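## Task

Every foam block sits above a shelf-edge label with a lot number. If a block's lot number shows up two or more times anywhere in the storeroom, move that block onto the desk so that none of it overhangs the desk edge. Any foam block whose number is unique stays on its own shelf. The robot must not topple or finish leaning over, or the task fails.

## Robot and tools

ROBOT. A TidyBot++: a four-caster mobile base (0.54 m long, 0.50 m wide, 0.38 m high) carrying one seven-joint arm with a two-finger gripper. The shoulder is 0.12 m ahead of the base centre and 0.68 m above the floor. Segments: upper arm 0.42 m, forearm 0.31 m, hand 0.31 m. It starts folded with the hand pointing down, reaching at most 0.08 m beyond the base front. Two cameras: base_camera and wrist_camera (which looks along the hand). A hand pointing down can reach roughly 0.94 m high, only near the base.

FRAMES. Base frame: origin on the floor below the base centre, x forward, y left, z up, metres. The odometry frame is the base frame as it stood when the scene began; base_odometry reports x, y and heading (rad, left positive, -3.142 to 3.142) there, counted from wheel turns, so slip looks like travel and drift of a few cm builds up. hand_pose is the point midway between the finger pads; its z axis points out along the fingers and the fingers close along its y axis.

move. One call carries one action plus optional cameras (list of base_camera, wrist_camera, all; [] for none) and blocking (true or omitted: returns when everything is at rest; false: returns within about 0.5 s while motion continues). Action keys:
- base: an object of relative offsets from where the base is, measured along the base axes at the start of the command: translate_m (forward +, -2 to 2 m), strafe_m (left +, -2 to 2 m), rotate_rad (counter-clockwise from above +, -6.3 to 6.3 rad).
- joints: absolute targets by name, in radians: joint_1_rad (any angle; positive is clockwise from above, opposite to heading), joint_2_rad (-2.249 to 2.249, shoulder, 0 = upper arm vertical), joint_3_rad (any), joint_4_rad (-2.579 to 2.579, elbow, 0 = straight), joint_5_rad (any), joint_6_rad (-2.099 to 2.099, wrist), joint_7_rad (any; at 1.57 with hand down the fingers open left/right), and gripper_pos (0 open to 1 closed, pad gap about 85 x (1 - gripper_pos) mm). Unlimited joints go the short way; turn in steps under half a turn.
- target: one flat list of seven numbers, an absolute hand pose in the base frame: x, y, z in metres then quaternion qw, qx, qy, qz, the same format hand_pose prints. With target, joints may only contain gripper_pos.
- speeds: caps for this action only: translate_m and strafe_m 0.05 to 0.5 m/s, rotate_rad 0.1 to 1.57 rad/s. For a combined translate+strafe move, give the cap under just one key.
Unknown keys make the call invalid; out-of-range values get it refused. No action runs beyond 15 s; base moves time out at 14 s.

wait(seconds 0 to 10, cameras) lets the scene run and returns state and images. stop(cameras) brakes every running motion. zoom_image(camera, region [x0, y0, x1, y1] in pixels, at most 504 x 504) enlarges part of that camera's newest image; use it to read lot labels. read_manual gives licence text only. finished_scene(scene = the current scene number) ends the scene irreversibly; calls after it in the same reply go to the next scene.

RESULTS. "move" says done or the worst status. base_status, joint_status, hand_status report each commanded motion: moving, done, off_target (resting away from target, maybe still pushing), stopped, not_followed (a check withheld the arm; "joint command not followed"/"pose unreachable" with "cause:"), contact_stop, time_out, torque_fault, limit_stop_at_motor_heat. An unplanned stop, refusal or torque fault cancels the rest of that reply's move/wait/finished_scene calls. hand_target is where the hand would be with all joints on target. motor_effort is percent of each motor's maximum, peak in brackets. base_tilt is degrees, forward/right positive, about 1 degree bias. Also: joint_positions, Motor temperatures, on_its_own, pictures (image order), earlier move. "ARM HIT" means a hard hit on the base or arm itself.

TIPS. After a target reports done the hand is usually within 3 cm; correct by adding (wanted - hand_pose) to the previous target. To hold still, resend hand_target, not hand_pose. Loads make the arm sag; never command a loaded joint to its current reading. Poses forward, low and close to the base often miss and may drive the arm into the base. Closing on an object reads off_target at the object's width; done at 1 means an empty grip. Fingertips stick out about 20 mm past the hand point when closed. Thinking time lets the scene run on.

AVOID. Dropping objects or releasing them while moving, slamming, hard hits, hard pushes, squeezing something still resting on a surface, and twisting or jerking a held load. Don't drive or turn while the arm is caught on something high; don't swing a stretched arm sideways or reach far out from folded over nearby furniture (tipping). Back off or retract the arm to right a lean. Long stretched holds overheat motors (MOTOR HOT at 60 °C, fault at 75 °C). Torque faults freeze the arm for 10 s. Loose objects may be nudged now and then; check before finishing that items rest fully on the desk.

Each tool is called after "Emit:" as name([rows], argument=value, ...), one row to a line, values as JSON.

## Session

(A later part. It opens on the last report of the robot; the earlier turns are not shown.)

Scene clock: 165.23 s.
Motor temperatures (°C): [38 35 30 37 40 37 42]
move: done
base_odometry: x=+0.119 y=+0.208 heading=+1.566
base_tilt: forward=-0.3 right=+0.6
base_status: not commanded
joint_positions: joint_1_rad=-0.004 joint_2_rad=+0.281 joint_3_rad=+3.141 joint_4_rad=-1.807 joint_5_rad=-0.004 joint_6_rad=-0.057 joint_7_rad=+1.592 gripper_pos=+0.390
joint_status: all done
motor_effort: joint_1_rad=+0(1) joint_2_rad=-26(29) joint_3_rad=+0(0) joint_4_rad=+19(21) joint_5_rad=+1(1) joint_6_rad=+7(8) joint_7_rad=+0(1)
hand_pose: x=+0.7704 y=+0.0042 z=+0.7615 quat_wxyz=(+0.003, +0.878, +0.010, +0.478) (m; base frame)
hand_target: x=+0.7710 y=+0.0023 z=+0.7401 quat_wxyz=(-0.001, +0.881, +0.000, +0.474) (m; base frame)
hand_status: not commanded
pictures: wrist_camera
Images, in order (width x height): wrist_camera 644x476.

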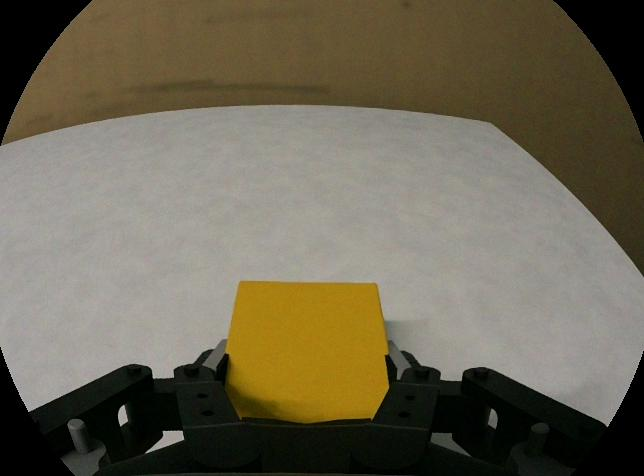

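Emit:
move(joints={"joint_2_rad":0.325,"joint_4_rad":-1.845,"joint_6_rad":0.01}, cameras=[])

Emit:
move(joints={"gripper_pos":0.15})

Scene clock: 166.20 s.
Motor temperatures (°C): [38 35 30 37 40 37 42]
move: off_target
base_odometry: x=+0.119 y=+0.208 heading=+1.566
base_tilt: forward=-0.3 right=+0.6
base_status: not commanded
joint_positions: joint_1_rad=-0.004 joint_2_rad=+0.283 joint_3_rad=+3.141 joint_4_rad=-1.814 joint_5_rad=-0.004 joint_6_rad=-0.038 joint_7_rad=+1.592 gripper_pos=+0.390
joint_status: joint_2_rad off_target (ended at +0.283, target +0.325); the others done
motor_effort: joint_1_rad=-1(1) joint_2_rad=-24(27) joint_3_rad=+0(1) joint_4_rad=+18(19) joint_5_rad=+1(1) joint_6_rad=+7(8) joint_7_rad=+0(1)
hand_pose: x=+0.7714 y=+0.0042 z=+0.7615 quat_wxyz=(+0.003, +0.876, +0.010, +0.482) (m; base frame)
hand_target: x=+0.7717 y=+0.0023 z=+0.7303 quat_wxyz=(-0.001, +0.882, +0.000, +0.471) (m; base frame)
hand_status: not commanded
pictures: none
No camera images: "cameras" was empty.

Scene clock: 167.00 s.
Motor temperatures (°C): [38 35 30 37 40 37 42]
move: done
base_odometry: x=+0.119 y=+0.208 heading=+1.566
base_tilt: forward=-0.3 right=+0.6
base_status: not commanded
joint_positions: joint_1_rad=-0.004 joint_2_rad=+0.289 joint_3_rad=+3.141 joint_4_rad=-1.814 joint_5_rad=-0.004 joint_6_rad=-0.030 joint_7_rad=+1.592 gripper_pos=+0.150
joint_status: all done
motor_effort: joint_1_rad=-1(1) joint_2_rad=-26(27) joint_3_rad=+0(1) joint_4_rad=+17(19) joint_5_rad=+1(1) joint_6_rad=+6(8) joint_7_rad=-1(1)
hand_pose: x=+0.7733 y=+0.0042 z=+0.7596 quat_wxyz=(+0.003, +0.875, +0.010, +0.483) (m; base frame)
hand_target: x=+0.7717 y=+0.0023 z=+0.7303 quat_wxyz=(-0.001, +0.882, +0.000, +0.471) (m; base frame)
hand_status: not commanded
pictures: base_camera, wrist_camera
Images, in order (width x height): base_camera 644x364, wrist_camera 644x476.

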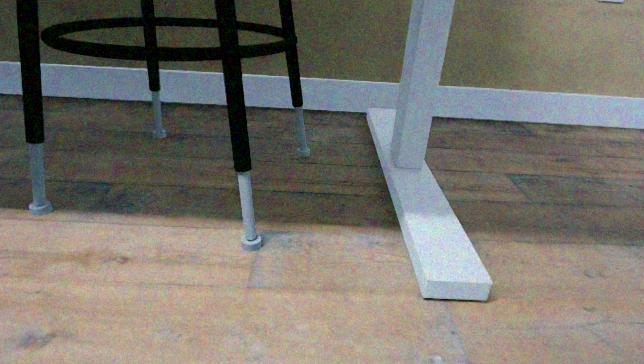

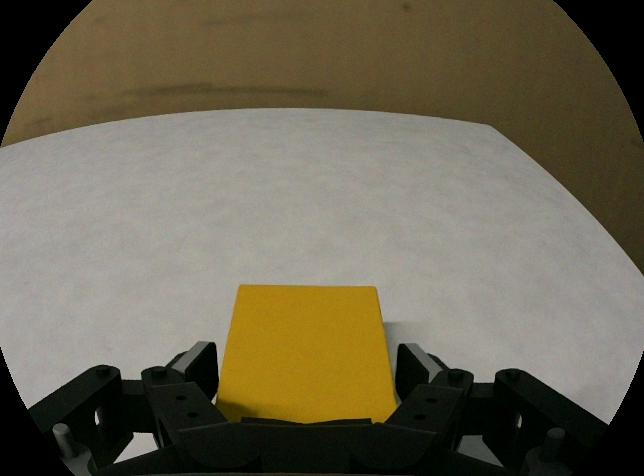

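Emit:
move(joints={"joint_2_rad":0.1,"joint_4_rad":-1.84,"gripper_pos":0}, cameras=["wrist_camera"])

Emit:
move(base={"translate_m":-0.3}, joints={"joint_2_rad":-0.6,"joint_4_rad":-1.7,"joint_6_rad":-1.1})

Emit:
move(base={"rotate_rad":1.575,"strafe_m":1.3})

Scene clock: 168.60 s.
Motor temperatures (°C): [38 35 30 37 40 37 42]
move: done
base_odometry: x=+0.119 y=+0.208 heading=+1.566
base_tilt: forward=-0.3 right=+0.6
base_status: not commanded
joint_positions: joint_1_rad=-0.004 joint_2_rad=+0.089 joint_3_rad=+3.141 joint_4_rad=-1.820 joint_5_rad=-0.004 joint_6_rad=-0.030 joint_7_rad=+1.592 gripper_pos=+0.000
joint_status: all done
motor_effort: joint_1_rad=+0(1) joint_2_rad=-23(32) joint_3_rad=+0(1) joint_4_rad=+21(21) joint_5_rad=+1(1) joint_6_rad=+8(8) joint_7_rad=+0(1)
hand_pose: x=+0.7433 y=+0.0041 z=+0.8848 quat_wxyz=(+0.004, +0.824, +0.009, +0.566) (m; base frame)
hand_target: x=+0.7456 y=+0.0023 z=+0.8776 quat_wxyz=(-0.001, +0.822, +0.000, +0.569) (m; base frame)
hand_status: not commanded
pictures: wrist_camera
Images, in order (width x height): wrist_camera 644x476.

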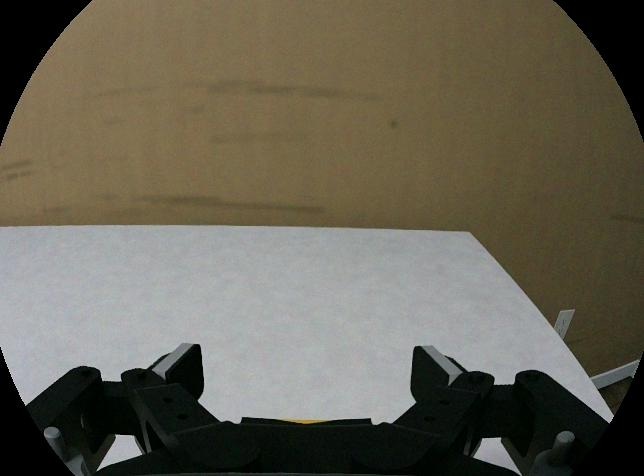

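Scene clock: 170.97 s.
Motor temperatures (°C): [38 35 30 37 40 37 42]
move: done
base_odometry: x=+0.117 y=-0.092 heading=+1.568
base_tilt: forward=-0.4 right=+0.6
base_status: done
joint_positions: joint_1_rad=-0.003 joint_2_rad=-0.599 joint_3_rad=+3.141 joint_4_rad=-1.714 joint_5_rad=-0.004 joint_6_rad=-1.049 joint_7_rad=+1.592 gripper_pos=+0.000
joint_status: all done
motor_effort: joint_1_rad=-1(4) joint_2_rad=+2(28) joint_3_rad=+1(3) joint_4_rad=+20(23) joint_5_rad=+1(1) joint_6_rad=+7(10) joint_7_rad=+0(1)
hand_pose: x=+0.4221 y=+0.0036 z=+0.9936 quat_wxyz=(+0.002, +0.883, +0.011, +0.469) (m; base frame)
hand_target: x=+0.4132 y=+0.0020 z=+0.9885 quat_wxyz=(+0.000, +0.891, +0.000, +0.454) (m; base frame)
hand_status: not commanded
pictures: base_camera, wrist_camera
Images, in order (width x height): base_camera 644x364, wrist_camera 644x476.

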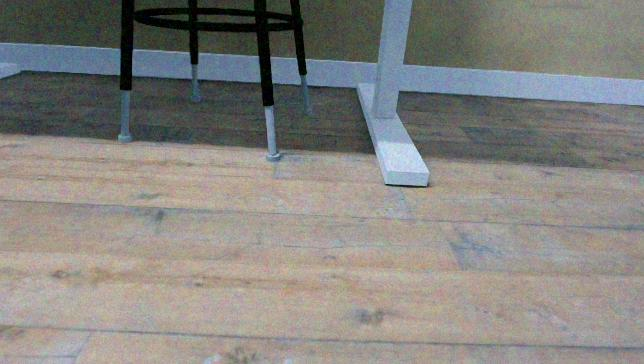

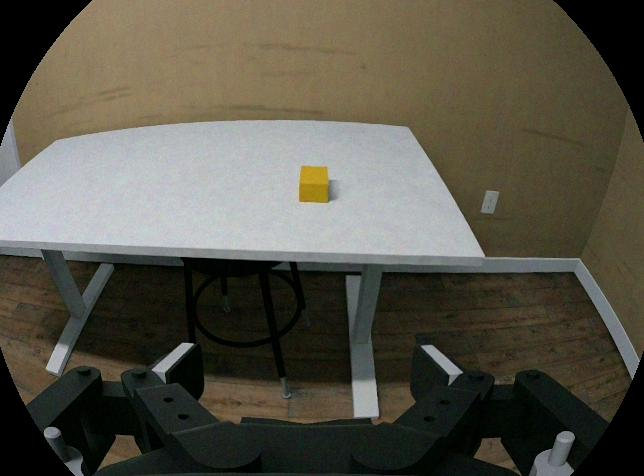

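Scene clock: 175.33 s.
Motor temperatures (°C): [38 35 30 37 40 37 42]
move: done
base_odometry: x=-1.183 y=-0.088 heading=-3.140
base_tilt: forward=-0.3 right=+0.6
base_status: done
joint_positions: joint_1_rad=-0.003 joint_2_rad=-0.599 joint_3_rad=+3.142 joint_4_rad=-1.714 joint_5_rad=-0.004 joint_6_rad=-1.053 joint_7_rad=+1.592 gripper_pos=+0.000
joint_status: not commanded
motor_effort: joint_1_rad=-1(1) joint_2_rad=+1(4) joint_3_rad=+1(2) joint_4_rad=+20(21) joint_5_rad=+1(1) joint_6_rad=+7(8) joint_7_rad=+0(1)
hand_pose: x=+0.4215 y=+0.0031 z=+0.9926 quat_wxyz=(+0.002, +0.884, +0.010, +0.468) (m; base frame)
hand_target: x=+0.4132 y=+0.0020 z=+0.9885 quat_wxyz=(+0.000, +0.891, +0.000, +0.454) (m; base frame)
hand_status: not commanded
pictures: base_camera, wrist_camera
Images, in order (width x height): base_camera 644x364, wrist_camera 644x476.

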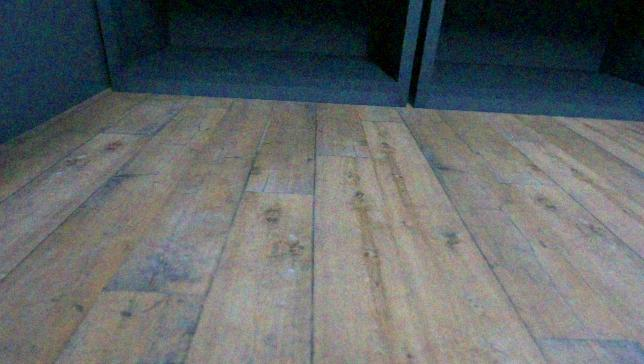

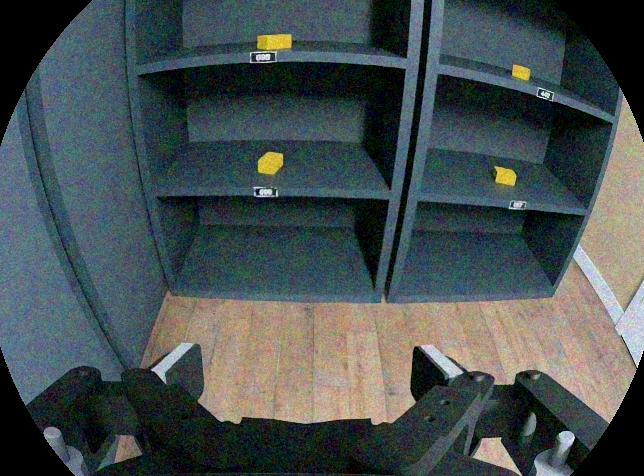

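Emit:
move(base={"translate_m":0.55,"strafe_m":0.12})

Emit:
zoom_image(camera="wrist_camera", region=[270, 260, 370, 330])

Scene clock: 178.03 s.
Motor temperatures (°C): [38 35 30 37 40 37 42]
move: done
base_odometry: x=-1.733 y=-0.209 heading=-3.140
base_tilt: forward=-0.3 right=+0.6
base_status: done
joint_positions: joint_1_rad=-0.003 joint_2_rad=-0.596 joint_3_rad=+3.142 joint_4_rad=-1.713 joint_5_rad=-0.004 joint_6_rad=-1.055 joint_7_rad=+1.592 gripper_pos=+0.000
joint_status: not commanded
motor_effort: joint_1_rad=+0(1) joint_2_rad=+2(4) joint_3_rad=+1(1) joint_4_rad=+20(21) joint_5_rad=+1(1) joint_6_rad=+8(8) joint_7_rad=+0(1)
hand_pose: x=+0.4221 y=+0.0031 z=+0.9919 quat_wxyz=(+0.002, +0.885, +0.010, +0.466) (m; base frame)
hand_target: x=+0.4132 y=+0.0020 z=+0.9885 quat_wxyz=(+0.000, +0.891, +0.000, +0.454) (m; base frame)
hand_status: not commanded
pictures: base_camera, wrist_camera
Images, in order (width x height): base_camera 644x364, wrist_camera 644x476.

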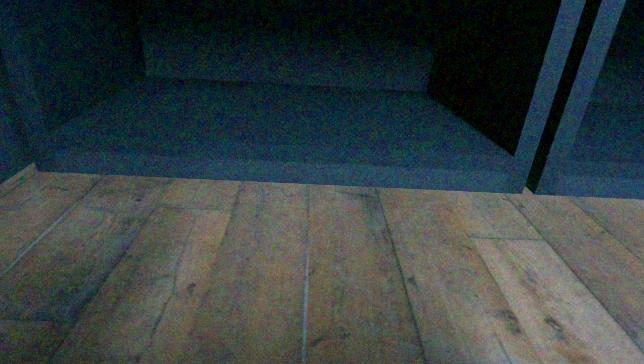

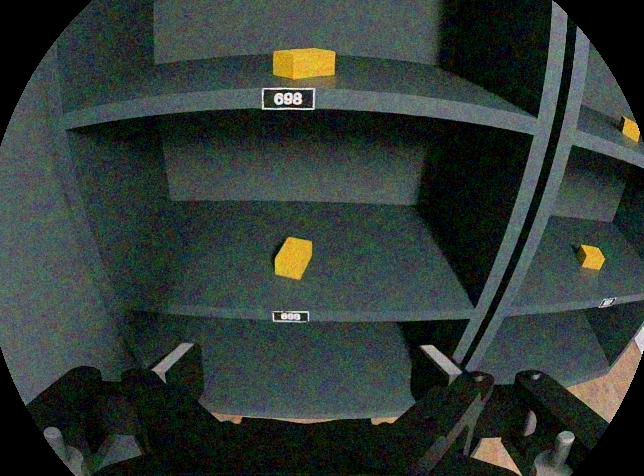

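Scaled by 5.040.

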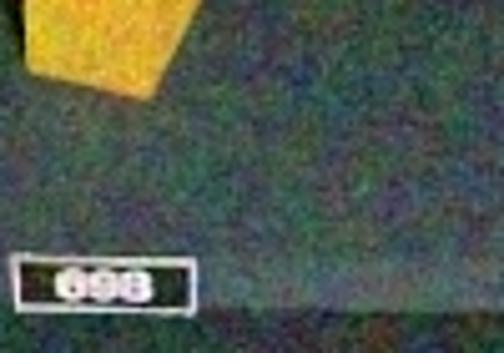

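Emit:
move(joints={"joint_2_rad":-0.3,"joint_4_rad":-2.5,"joint_6_rad":0.35}, base={"strafe_m":0.03,"translate_m":0.05})

Emit:
zoom_image(camera="wrist_camera", region=[270, 240, 370, 310])

Scene clock: 180.90 s.
Motor temperatures (°C): [38 35 30 37 40 37 42]
move: done
base_odometry: x=-1.783 y=-0.239 heading=-3.140
base_tilt: forward=-0.3 right=+0.6
base_status: done
joint_positions: joint_1_rad=-0.003 joint_2_rad=-0.320 joint_3_rad=+3.142 joint_4_rad=-2.470 joint_5_rad=-0.004 joint_6_rad=+0.292 joint_7_rad=+1.592 gripper_pos=+0.000
joint_status: all done
motor_effort: joint_1_rad=-1(1) joint_2_rad=-7(9) joint_3_rad=+1(2) joint_4_rad=+19(23) joint_5_rad=+1(1) joint_6_rad=+9(9) joint_7_rad=+0(1)
hand_pose: x=+0.5483 y=+0.0022 z=+0.8212 quat_wxyz=(+0.005, +0.801, +0.008, +0.599) (m; base frame)
hand_target: x=+0.5480 y=+0.0021 z=+0.8130 quat_wxyz=(-0.001, +0.799, +0.000, +0.602) (m; base frame)
hand_status: not commanded
pictures: base_camera, wrist_camera
Images, in order (width x height): base_camera 644x364, wrist_camera 644x476.

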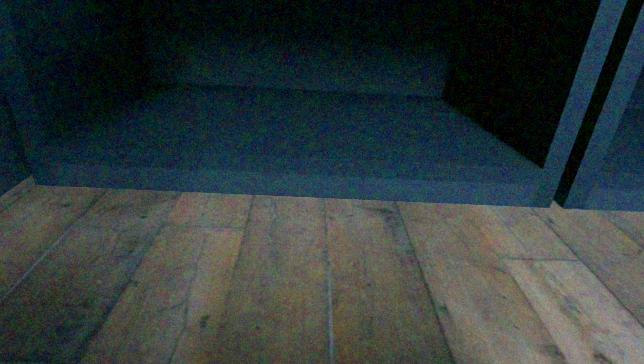

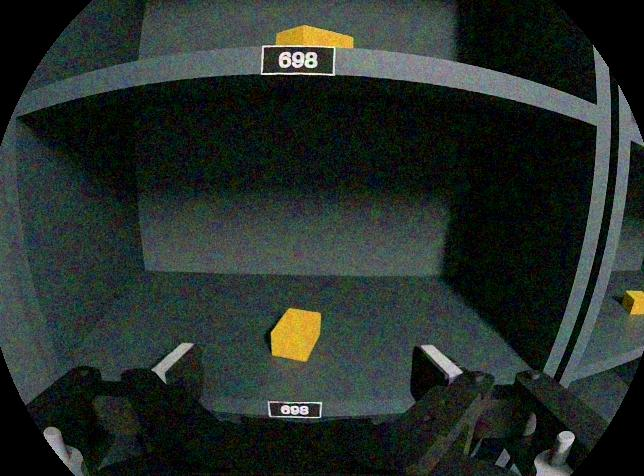

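Scaled by 5.040.

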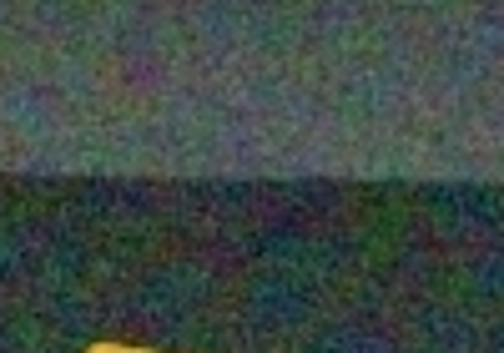

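Emit:
zoom_image(camera="wrist_camera", region=[260, 395, 330, 425])

Scaled by 7.200.

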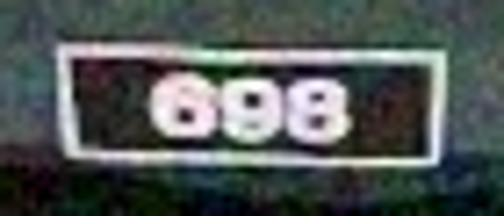

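Emit:
zoom_image(camera="wrist_camera", region=[260, 295, 340, 375])

Scaled by 6.300.

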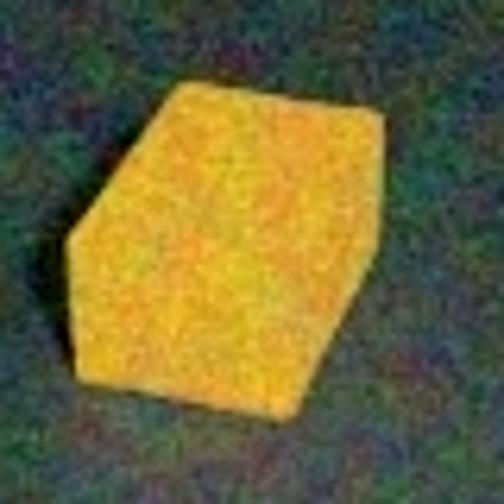

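Emit:
move(base={"translate_m":-0.2,"strafe_m":0.04}, cameras=[])

Emit:
move(joints={"joint_2_rad":0.56,"joint_4_rad":-2.06,"joint_6_rad":0.43})

Scene clock: 185.07 s.
Motor temperatures (°C): [38 35 30 37 40 37 42]
move: done
base_odometry: x=-1.583 y=-0.279 heading=-3.141
base_tilt: forward=-0.3 right=+0.6
base_status: done
joint_positions: joint_1_rad=-0.003 joint_2_rad=-0.313 joint_3_rad=+3.142 joint_4_rad=-2.474 joint_5_rad=-0.004 joint_6_rad=+0.296 joint_7_rad=+1.592 gripper_pos=+0.000
joint_status: not commanded
motor_effort: joint_1_rad=+0(1) joint_2_rad=-7(10) joint_3_rad=+0(1) joint_4_rad=+19(21) joint_5_rad=+1(1) joint_6_rad=+8(9) joint_7_rad=+0(1)
hand_pose: x=+0.5485 y=+0.0022 z=+0.8169 quat_wxyz=(+0.005, +0.803, +0.008, +0.596) (m; base frame)
hand_target: x=+0.5480 y=+0.0021 z=+0.8130 quat_wxyz=(-0.001, +0.799, +0.000, +0.602) (m; base frame)
hand_status: not commanded
pictures: none
No camera images: "cameras" was empty.

Scene clock: 187.20 s.
Motor temperatures (°C): [38 35 30 37 40 37 42]
move: done
base_odometry: x=-1.583 y=-0.279 heading=-3.141
base_tilt: forward=-0.3 right=+0.6
base_status: not commanded
joint_positions: joint_1_rad=-0.003 joint_2_rad=+0.536 joint_3_rad=+3.142 joint_4_rad=-2.079 joint_5_rad=-0.004 joint_6_rad=+0.374 joint_7_rad=+1.592 gripper_pos=+0.000
joint_status: all done
motor_effort: joint_1_rad=+0(1) joint_2_rad=-32(34) joint_3_rad=+0(1) joint_4_rad=+13(20) joint_5_rad=+1(1) joint_6_rad=+7(9) joint_7_rad=+0(1)
hand_pose: x=+0.7360 y=+0.0027 z=+0.5786 quat_wxyz=(+0.004, +0.900, +0.009, +0.435) (m; base frame)
hand_target: x=+0.7526 y=+0.0023 z=+0.5851 quat_wxyz=(-0.001, +0.889, +0.000, +0.458) (m; base frame)
hand_status: not commanded
pictures: base_camera, wrist_camera
Images, in order (width x height): base_camera 644x364, wrist_camera 644x476.

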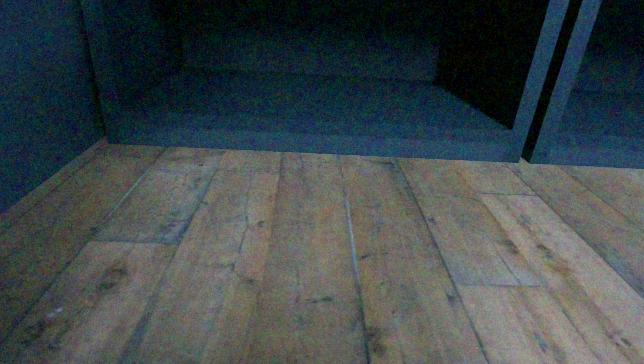

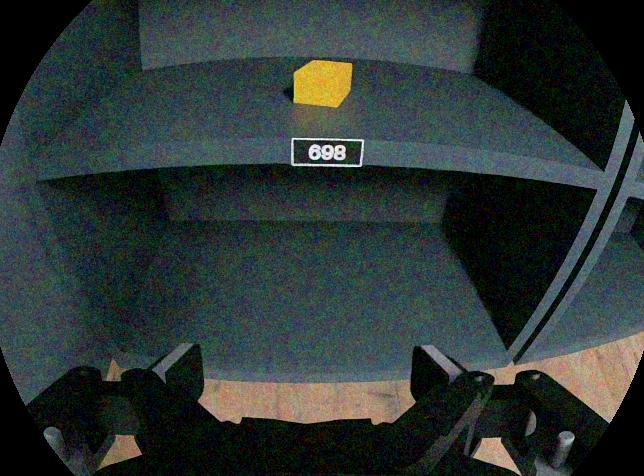

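Emit:
move(joints={"joint_2_rad":0.5}, base={"translate_m":0.13,"strafe_m":-0.01})

Scene clock: 188.83 s.
Motor temperatures (°C): [38 35 30 37 40 37 42]
move: done
base_odometry: x=-1.713 y=-0.270 heading=-3.140
base_tilt: forward=-0.3 right=+0.6
base_status: done
joint_positions: joint_1_rad=-0.003 joint_2_rad=+0.493 joint_3_rad=+3.142 joint_4_rad=-2.072 joint_5_rad=-0.004 joint_6_rad=+0.379 joint_7_rad=+1.592 gripper_pos=+0.000
joint_status: all done
motor_effort: joint_1_rad=-1(2) joint_2_rad=-30(33) joint_3_rad=+0(1) joint_4_rad=+13(15) joint_5_rad=+1(1) joint_6_rad=+7(8) joint_7_rad=+0(1)
hand_pose: x=+0.7439 y=+0.0027 z=+0.6095 quat_wxyz=(+0.004, +0.888, +0.009, +0.460) (m; base frame)
hand_target: x=+0.7573 y=+0.0023 z=+0.6233 quat_wxyz=(-0.001, +0.875, +0.000, +0.485) (m; base frame)
hand_status: not commanded
pictures: base_camera, wrist_camera
Images, in order (width x height): base_camera 644x364, wrist_camera 644x476.

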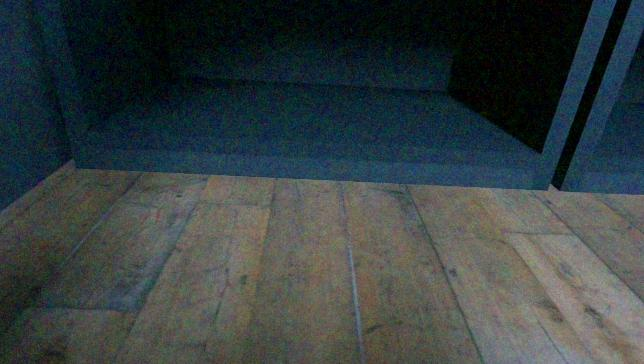

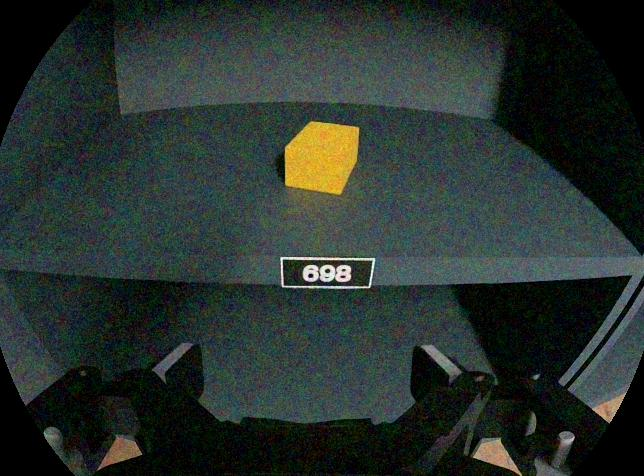

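Emit:
move(joints={"joint_2_rad":0.475}, base={"translate_m":0.12})

Scene clock: 190.53 s.
Motor temperatures (°C): [38 35 30 37 40 37 42]
move: done
base_odometry: x=-1.833 y=-0.270 heading=-3.141
base_tilt: forward=-0.3 right=+0.6
base_status: done
joint_positions: joint_1_rad=-0.003 joint_2_rad=+0.469 joint_3_rad=+3.142 joint_4_rad=-2.068 joint_5_rad=-0.004 joint_6_rad=+0.380 joint_7_rad=+1.592 gripper_pos=+0.000
joint_status: all done
motor_effort: joint_1_rad=-1(2) joint_2_rad=-30(33) joint_3_rad=+0(1) joint_4_rad=+14(16) joint_5_rad=+1(1) joint_6_rad=+7(8) joint_7_rad=+0(1)
hand_pose: x=+0.7472 y=+0.0027 z=+0.6266 quat_wxyz=(+0.004, +0.881, +0.009, +0.473) (m; base frame)
hand_target: x=+0.7585 y=+0.0023 z=+0.6392 quat_wxyz=(-0.001, +0.869, +0.000, +0.495) (m; base frame)
hand_status: not commanded
pictures: base_camera, wrist_camera
Images, in order (width x height): base_camera 644x364, wrist_camera 644x476.

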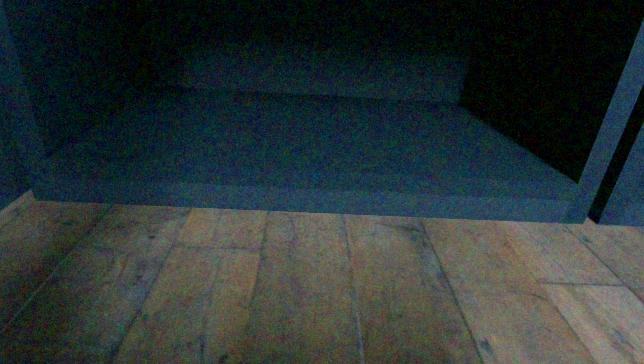

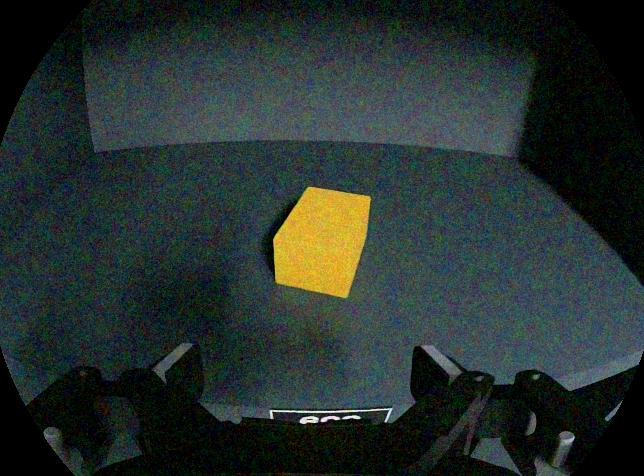

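Emit:
move(base={"translate_m":0.075}, speeds={"translate_m":0.15})

Emit:
move(joints={"gripper_pos":0.45})

Scene clock: 191.90 s.
Motor temperatures (°C): [38 35 30 37 40 37 42]
move: done
base_odometry: x=-1.908 y=-0.270 heading=-3.141
base_tilt: forward=-0.3 right=+0.6
base_status: done
joint_positions: joint_1_rad=-0.003 joint_2_rad=+0.468 joint_3_rad=+3.142 joint_4_rad=-2.068 joint_5_rad=-0.004 joint_6_rad=+0.381 joint_7_rad=+1.592 gripper_pos=+0.000
joint_status: not commanded
motor_effort: joint_1_rad=+0(3) joint_2_rad=-30(32) joint_3_rad=+0(2) joint_4_rad=+15(16) joint_5_rad=+1(1) joint_6_rad=+7(8) joint_7_rad=+0(1)
hand_pose: x=+0.7474 y=+0.0027 z=+0.6271 quat_wxyz=(+0.004, +0.881, +0.009, +0.473) (m; base frame)
hand_target: x=+0.7585 y=+0.0023 z=+0.6392 quat_wxyz=(-0.001, +0.869, +0.000, +0.495) (m; base frame)
hand_status: not commanded
pictures: base_camera, wrist_camera
Images, in order (width x height): base_camera 644x364, wrist_camera 644x476.

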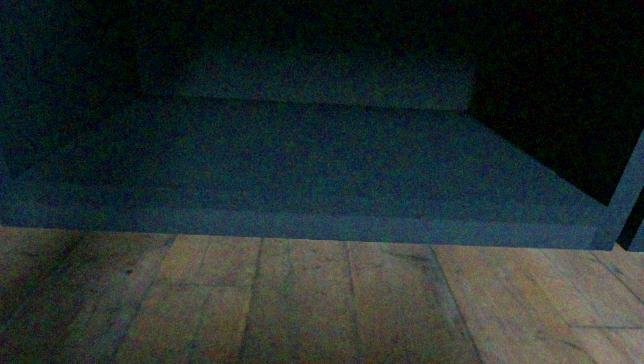

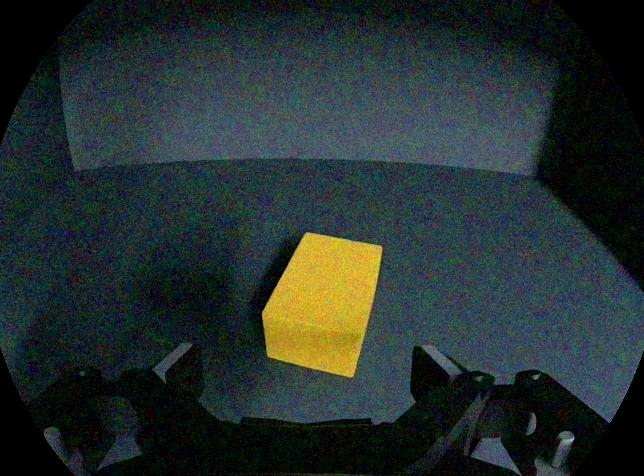

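Scene clock: 192.70 s.
Motor temperatures (°C): [38 35 30 37 40 37 42]
move: done
base_odometry: x=-1.908 y=-0.270 heading=-3.141
base_tilt: forward=-0.3 right=+0.6
base_status: not commanded
joint_positions: joint_1_rad=-0.003 joint_2_rad=+0.468 joint_3_rad=+3.142 joint_4_rad=-2.068 joint_5_rad=-0.004 joint_6_rad=+0.381 joint_7_rad=+1.592 gripper_pos=+0.450
joint_status: all done
motor_effort: joint_1_rad=-1(1) joint_2_rad=-30(31) joint_3_rad=+0(0) joint_4_rad=+14(15) joint_5_rad=+1(1) joint_6_rad=+7(8) joint_7_rad=+0(1)
hand_pose: x=+0.7474 y=+0.0027 z=+0.6271 quat_wxyz=(+0.004, +0.881, +0.009, +0.473) (m; base frame)
hand_target: x=+0.7585 y=+0.0023 z=+0.6392 quat_wxyz=(-0.001, +0.869, +0.000, +0.495) (m; base frame)
hand_status: not commanded
pictures: base_camera, wrist_camera
Images, in order (width x height): base_camera 644x364, wrist_camera 644x476.

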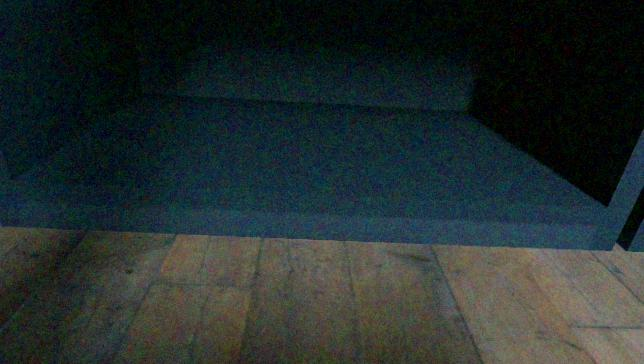

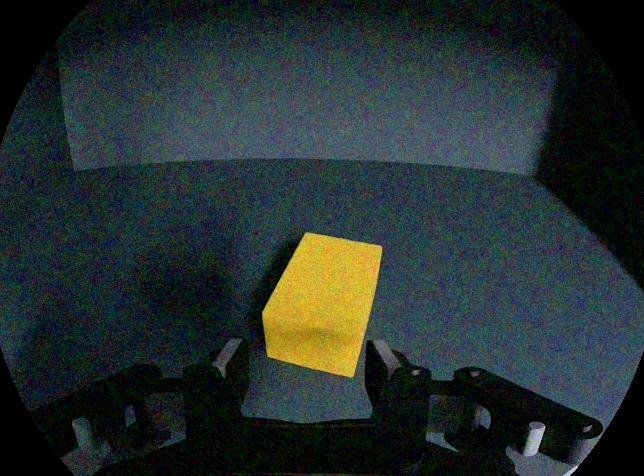

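Need about 5 cm more. Reopen and advance.

Emit:
move(joints={"gripper_pos":0}, cameras=[])

Emit:
move(base={"translate_m":0.05}, speeds={"translate_m":0.15})

Emit:
move(joints={"gripper_pos":0.4})

Scene clock: 193.63 s.
Motor temperatures (°C): [38 35 30 37 40 37 42]
move: done
base_odometry: x=-1.908 y=-0.270 heading=-3.141
base_tilt: forward=-0.3 right=+0.6
base_status: not commanded
joint_positions: joint_1_rad=-0.003 joint_2_rad=+0.468 joint_3_rad=+3.142 joint_4_rad=-2.068 joint_5_rad=-0.004 joint_6_rad=+0.381 joint_7_rad=+1.592 gripper_pos=+0.000
joint_status: all done
motor_effort: joint_1_rad=+0(1) joint_2_rad=-30(31) joint_3_rad=+0(0) joint_4_rad=+14(15) joint_5_rad=+1(1) joint_6_rad=+7(8) joint_7_rad=+0(1)
hand_pose: x=+0.7474 y=+0.0027 z=+0.6271 quat_wxyz=(+0.004, +0.881, +0.009, +0.473) (m; base frame)
hand_target: x=+0.7585 y=+0.0023 z=+0.6392 quat_wxyz=(-0.001, +0.869, +0.000, +0.495) (m; base frame)
hand_status: not commanded
pictures: none
No camera images: "cameras" was empty.

Scene clock: 194.67 s.
Motor temperatures (°C): [38 35 30 37 40 37 42]
move: done
base_odometry: x=-1.958 y=-0.269 heading=+3.141
base_tilt: forward=-0.3 right=+0.6
base_status: done
joint_positions: joint_1_rad=-0.003 joint_2_rad=+0.468 joint_3_rad=+3.142 joint_4_rad=-2.066 joint_5_rad=-0.004 joint_6_rad=+0.381 joint_7_rad=+1.592 gripper_pos=+0.000
joint_status: not commanded
motor_effort: joint_1_rad=-1(2) joint_2_rad=-30(32) joint_3_rad=+0(1) joint_4_rad=+15(16) joint_5_rad=+1(1) joint_6_rad=+7(8) joint_7_rad=+0(1)
hand_pose: x=+0.7483 y=+0.0027 z=+0.6283 quat_wxyz=(+0.004, +0.880, +0.009, +0.475) (m; base frame)
hand_target: x=+0.7585 y=+0.0023 z=+0.6392 quat_wxyz=(-0.001, +0.869, +0.000, +0.495) (m; base frame)
hand_status: not commanded
pictures: base_camera, wrist_camera
Images, in order (width x height): base_camera 644x364, wrist_camera 644x476.

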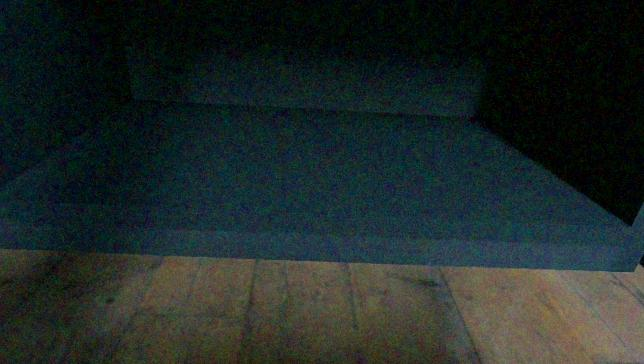

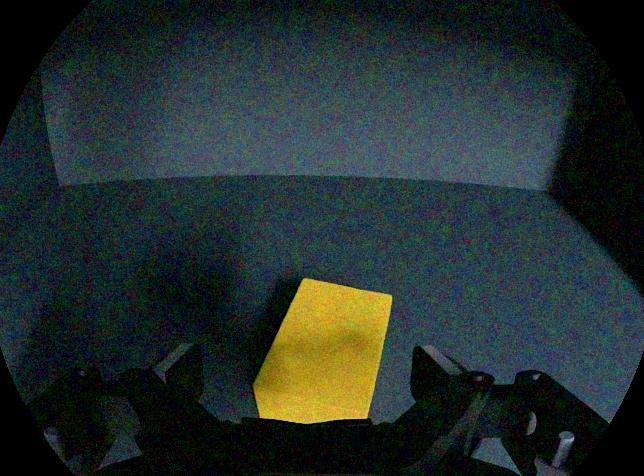

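Scene clock: 195.43 s.
Motor temperatures (°C): [38 35 30 37 40 37 42]
move: done
base_odometry: x=-1.958 y=-0.269 heading=+3.141
base_tilt: forward=-0.3 right=+0.6
base_status: not commanded
joint_positions: joint_1_rad=-0.003 joint_2_rad=+0.468 joint_3_rad=+3.142 joint_4_rad=-2.066 joint_5_rad=-0.004 joint_6_rad=+0.381 joint_7_rad=+1.592 gripper_pos=+0.400
joint_status: all done
motor_effort: joint_1_rad=+0(1) joint_2_rad=-30(31) joint_3_rad=+0(0) joint_4_rad=+14(15) joint_5_rad=+1(1) joint_6_rad=+7(8) joint_7_rad=+0(1)
hand_pose: x=+0.7483 y=+0.0027 z=+0.6283 quat_wxyz=(+0.004, +0.880, +0.009, +0.475) (m; base frame)
hand_target: x=+0.7585 y=+0.0023 z=+0.6392 quat_wxyz=(-0.001, +0.869, +0.000, +0.495) (m; base frame)
hand_status: not commanded
pictures: base_camera, wrist_camera
Images, in order (width x height): base_camera 644x364, wrist_camera 644x476.

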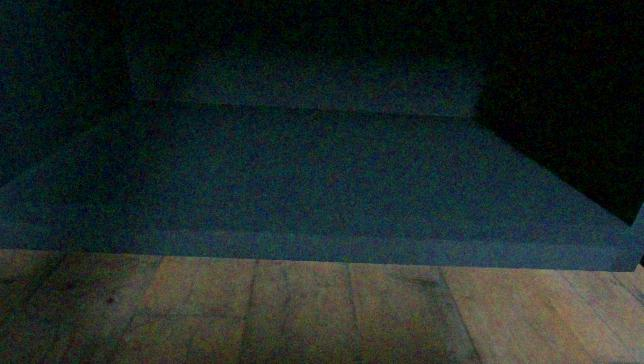

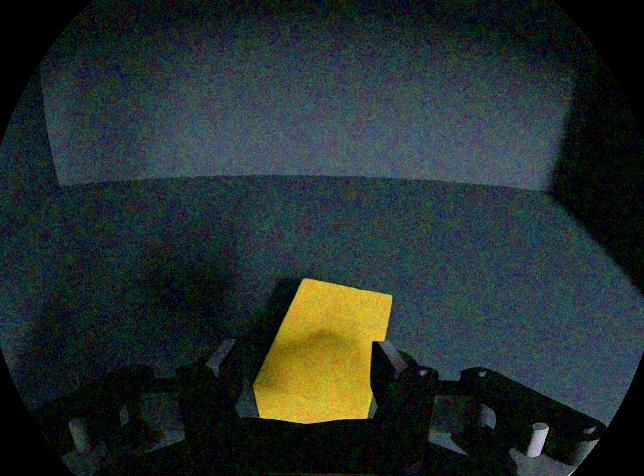

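Emit:
move(joints={"gripper_pos":0}, cameras=[])

Emit:
move(base={"translate_m":0.035,"rotate_rad":-0.05}, speeds={"translate_m":0.1})

Emit:
move(joints={"gripper_pos":0.6})

Scene clock: 196.37 s.
Motor temperatures (°C): [38 36 30 37 40 37 42]
move: done
base_odometry: x=-1.958 y=-0.269 heading=+3.141
base_tilt: forward=-0.3 right=+0.6
base_status: not commanded
joint_positions: joint_1_rad=-0.003 joint_2_rad=+0.468 joint_3_rad=+3.142 joint_4_rad=-2.066 joint_5_rad=-0.004 joint_6_rad=+0.381 joint_7_rad=+1.592 gripper_pos=+0.000
joint_status: all done
motor_effort: joint_1_rad=-1(1) joint_2_rad=-30(31) joint_3_rad=+0(0) joint_4_rad=+14(15) joint_5_rad=+1(1) joint_6_rad=+7(8) joint_7_rad=+0(1)
hand_pose: x=+0.7483 y=+0.0027 z=+0.6283 quat_wxyz=(+0.004, +0.880, +0.009, +0.475) (m; base frame)
hand_target: x=+0.7585 y=+0.0023 z=+0.6392 quat_wxyz=(-0.001, +0.869, +0.000, +0.495) (m; base frame)
hand_status: not commanded
pictures: none
No camera images: "cameras" was empty.

Scene clock: 197.30 s.
Motor temperatures (°C): [38 36 30 37 40 37 42]
move: done
base_odometry: x=-1.993 y=-0.269 heading=+3.090
base_tilt: forward=-0.3 right=+0.6
base_status: done
joint_positions: joint_1_rad=+0.003 joint_2_rad=+0.467 joint_3_rad=+3.143 joint_4_rad=-2.066 joint_5_rad=-0.004 joint_6_rad=+0.381 joint_7_rad=+1.592 gripper_pos=+0.000
joint_status: not commanded
motor_effort: joint_1_rad=+0(3) joint_2_rad=-30(32) joint_3_rad=+0(3) joint_4_rad=+14(16) joint_5_rad=+1(1) joint_6_rad=+7(8) joint_7_rad=+0(1)
hand_pose: x=+0.7484 y=-0.0021 z=+0.6287 quat_wxyz=(+0.006, +0.880, +0.006, +0.475) (m; base frame)
hand_target: x=+0.7585 y=+0.0023 z=+0.6392 quat_wxyz=(-0.001, +0.869, +0.000, +0.495) (m; base frame)
hand_status: not commanded
pictures: base_camera, wrist_camera
Images, in order (width x height): base_camera 644x364, wrist_camera 644x476.

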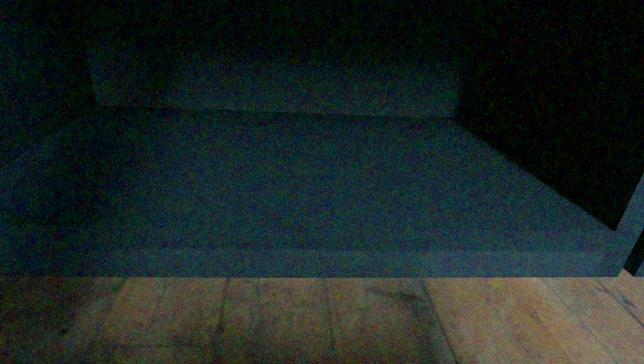

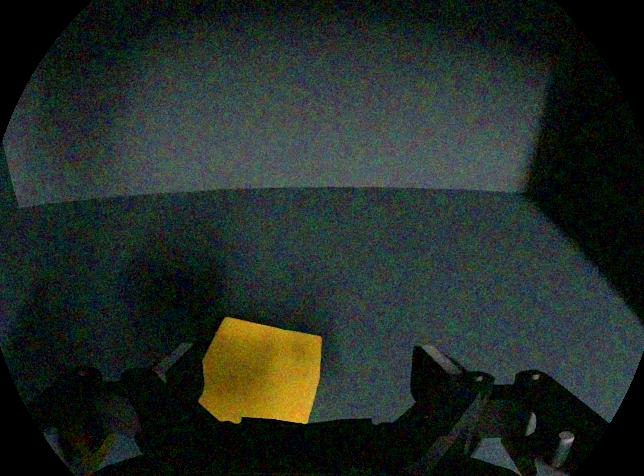

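Scene clock: 198.17 s.
Motor temperatures (°C): [38 36 30 37 40 37 42]
move: done
base_odometry: x=-1.993 y=-0.269 heading=+3.090
base_tilt: forward=-0.3 right=+0.6
base_status: not commanded
joint_positions: joint_1_rad=+0.003 joint_2_rad=+0.467 joint_3_rad=+3.143 joint_4_rad=-2.066 joint_5_rad=-0.004 joint_6_rad=+0.381 joint_7_rad=+1.592 gripper_pos=+0.600
joint_status: all done
motor_effort: joint_1_rad=-1(1) joint_2_rad=-31(31) joint_3_rad=+0(0) joint_4_rad=+14(15) joint_5_rad=+1(1) joint_6_rad=+7(8) joint_7_rad=+0(1)
hand_pose: x=+0.7484 y=-0.0021 z=+0.6287 quat_wxyz=(+0.006, +0.880, +0.006, +0.475) (m; base frame)
hand_target: x=+0.7585 y=+0.0023 z=+0.6392 quat_wxyz=(-0.001, +0.869, +0.000, +0.495) (m; base frame)
hand_status: not commanded
pictures: base_camera, wrist_camera
Images, in order (width x height): base_camera 644x364, wrist_camera 644x476.

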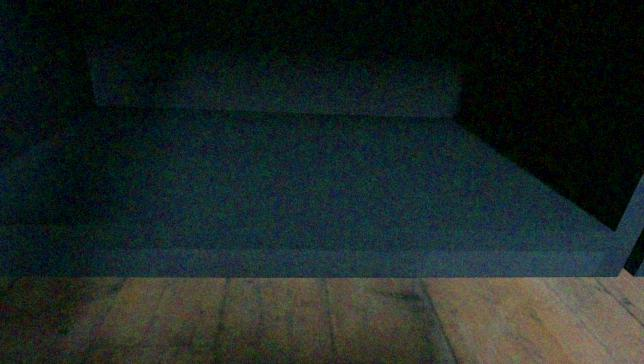

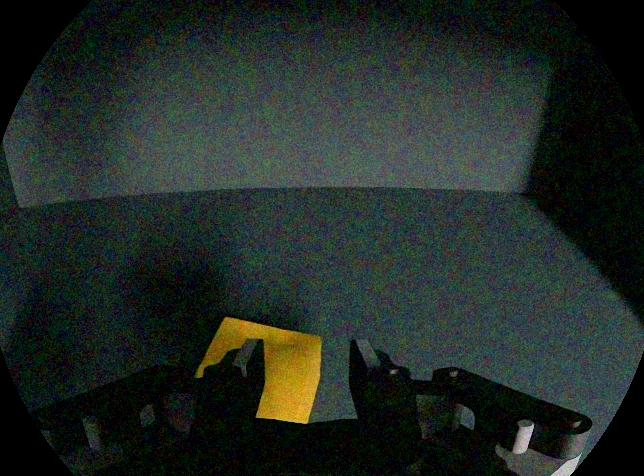

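Emit:
move(joints={"gripper_pos":0}, base={"translate_m":-0.13,"rotate_rad":0.03}, cameras=[])

Emit:
move(joints={"joint_2_rad":0.535})

Scene clock: 200.87 s.
Motor temperatures (°C): [38 36 30 37 40 37 42]
move: done
base_odometry: x=-1.863 y=-0.276 heading=+3.121
base_tilt: forward=-0.3 right=+0.6
base_status: done
joint_positions: joint_1_rad=-0.002 joint_2_rad=+0.465 joint_3_rad=+3.140 joint_4_rad=-2.066 joint_5_rad=-0.004 joint_6_rad=+0.382 joint_7_rad=+1.592 gripper_pos=+0.000
joint_status: all done
motor_effort: joint_1_rad=+0(5) joint_2_rad=-30(33) joint_3_rad=+0(3) joint_4_rad=+14(16) joint_5_rad=+1(1) joint_6_rad=+7(9) joint_7_rad=+0(1)
hand_pose: x=+0.7487 y=+0.0033 z=+0.6303 quat_wxyz=(+0.004, +0.879, +0.009, +0.476) (m; base frame)
hand_target: x=+0.7585 y=+0.0023 z=+0.6392 quat_wxyz=(-0.001, +0.869, +0.000, +0.495) (m; base frame)
hand_status: not commanded
pictures: none
No camera images: "cameras" was empty.

Scene clock: 201.70 s.
Motor temperatures (°C): [38 36 30 37 40 37 42]
move: done
base_odometry: x=-1.863 y=-0.276 heading=+3.121
base_tilt: forward=-0.3 right=+0.6
base_status: not commanded
joint_positions: joint_1_rad=-0.002 joint_2_rad=+0.514 joint_3_rad=+3.140 joint_4_rad=-2.066 joint_5_rad=-0.004 joint_6_rad=+0.382 joint_7_rad=+1.592 gripper_pos=+0.000
joint_status: all done
motor_effort: joint_1_rad=-1(1) joint_2_rad=-31(33) joint_3_rad=+0(1) joint_4_rad=+13(15) joint_5_rad=+1(1) joint_6_rad=+7(8) joint_7_rad=+0(1)
hand_pose: x=+0.7453 y=+0.0033 z=+0.5992 quat_wxyz=(+0.003, +0.891, +0.009, +0.454) (m; base frame)
hand_target: x=+0.7548 y=+0.0023 z=+0.6010 quat_wxyz=(-0.001, +0.883, +0.000, +0.469) (m; base frame)
hand_status: not commanded
pictures: base_camera, wrist_camera
Images, in order (width x height): base_camera 644x364, wrist_camera 644x476.

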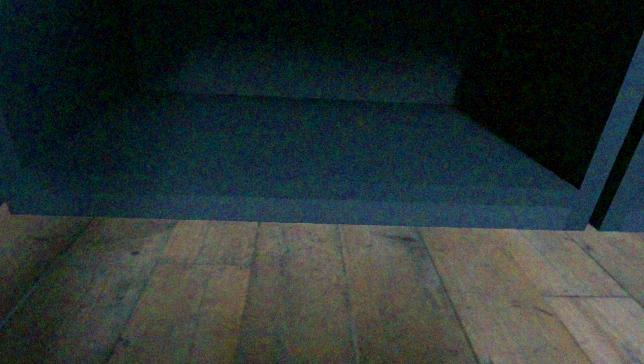

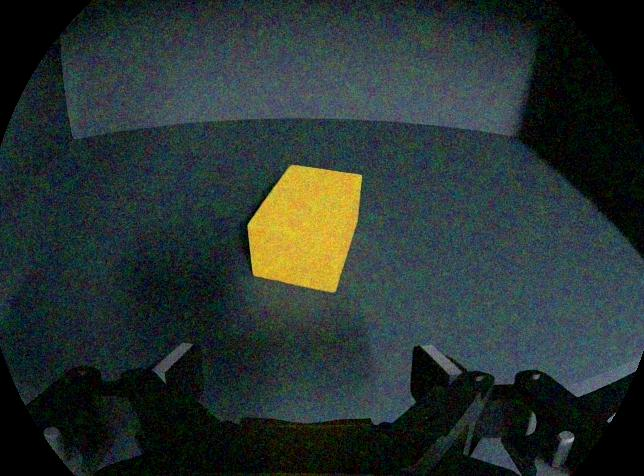

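Emit:
move(base={"translate_m":0.1,"strafe_m":0.012}, speeds={"translate_m":0.15})

Scene clock: 203.20 s.
Motor temperatures (°C): [38 36 30 37 40 37 42]
move: done
base_odometry: x=-1.964 y=-0.286 heading=+3.122
base_tilt: forward=-0.3 right=+0.6
base_status: done
joint_positions: joint_1_rad=-0.002 joint_2_rad=+0.515 joint_3_rad=+3.140 joint_4_rad=-2.066 joint_5_rad=-0.004 joint_6_rad=+0.382 joint_7_rad=+1.592 gripper_pos=+0.000
joint_status: not commanded
motor_effort: joint_1_rad=-1(2) joint_2_rad=-31(32) joint_3_rad=+0(1) joint_4_rad=+14(15) joint_5_rad=+1(1) joint_6_rad=+8(8) joint_7_rad=+0(1)
hand_pose: x=+0.7454 y=+0.0033 z=+0.5990 quat_wxyz=(+0.003, +0.891, +0.009, +0.454) (m; base frame)
hand_target: x=+0.7548 y=+0.0023 z=+0.6010 quat_wxyz=(-0.001, +0.883, +0.000, +0.469) (m; base frame)
hand_status: not commanded
pictures: base_camera, wrist_camera
Images, in order (width x height): base_camera 644x364, wrist_camera 644x476.

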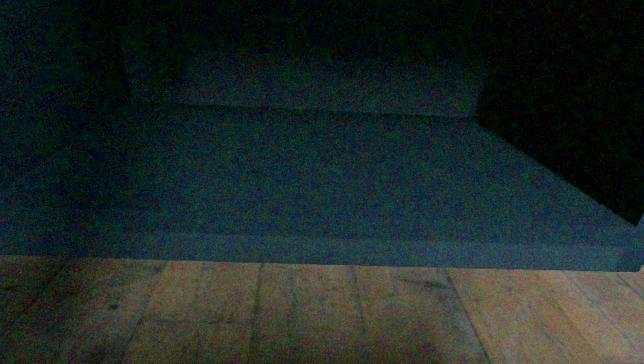

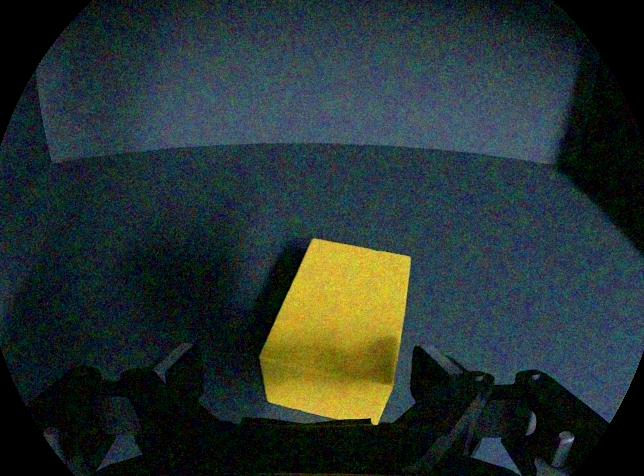

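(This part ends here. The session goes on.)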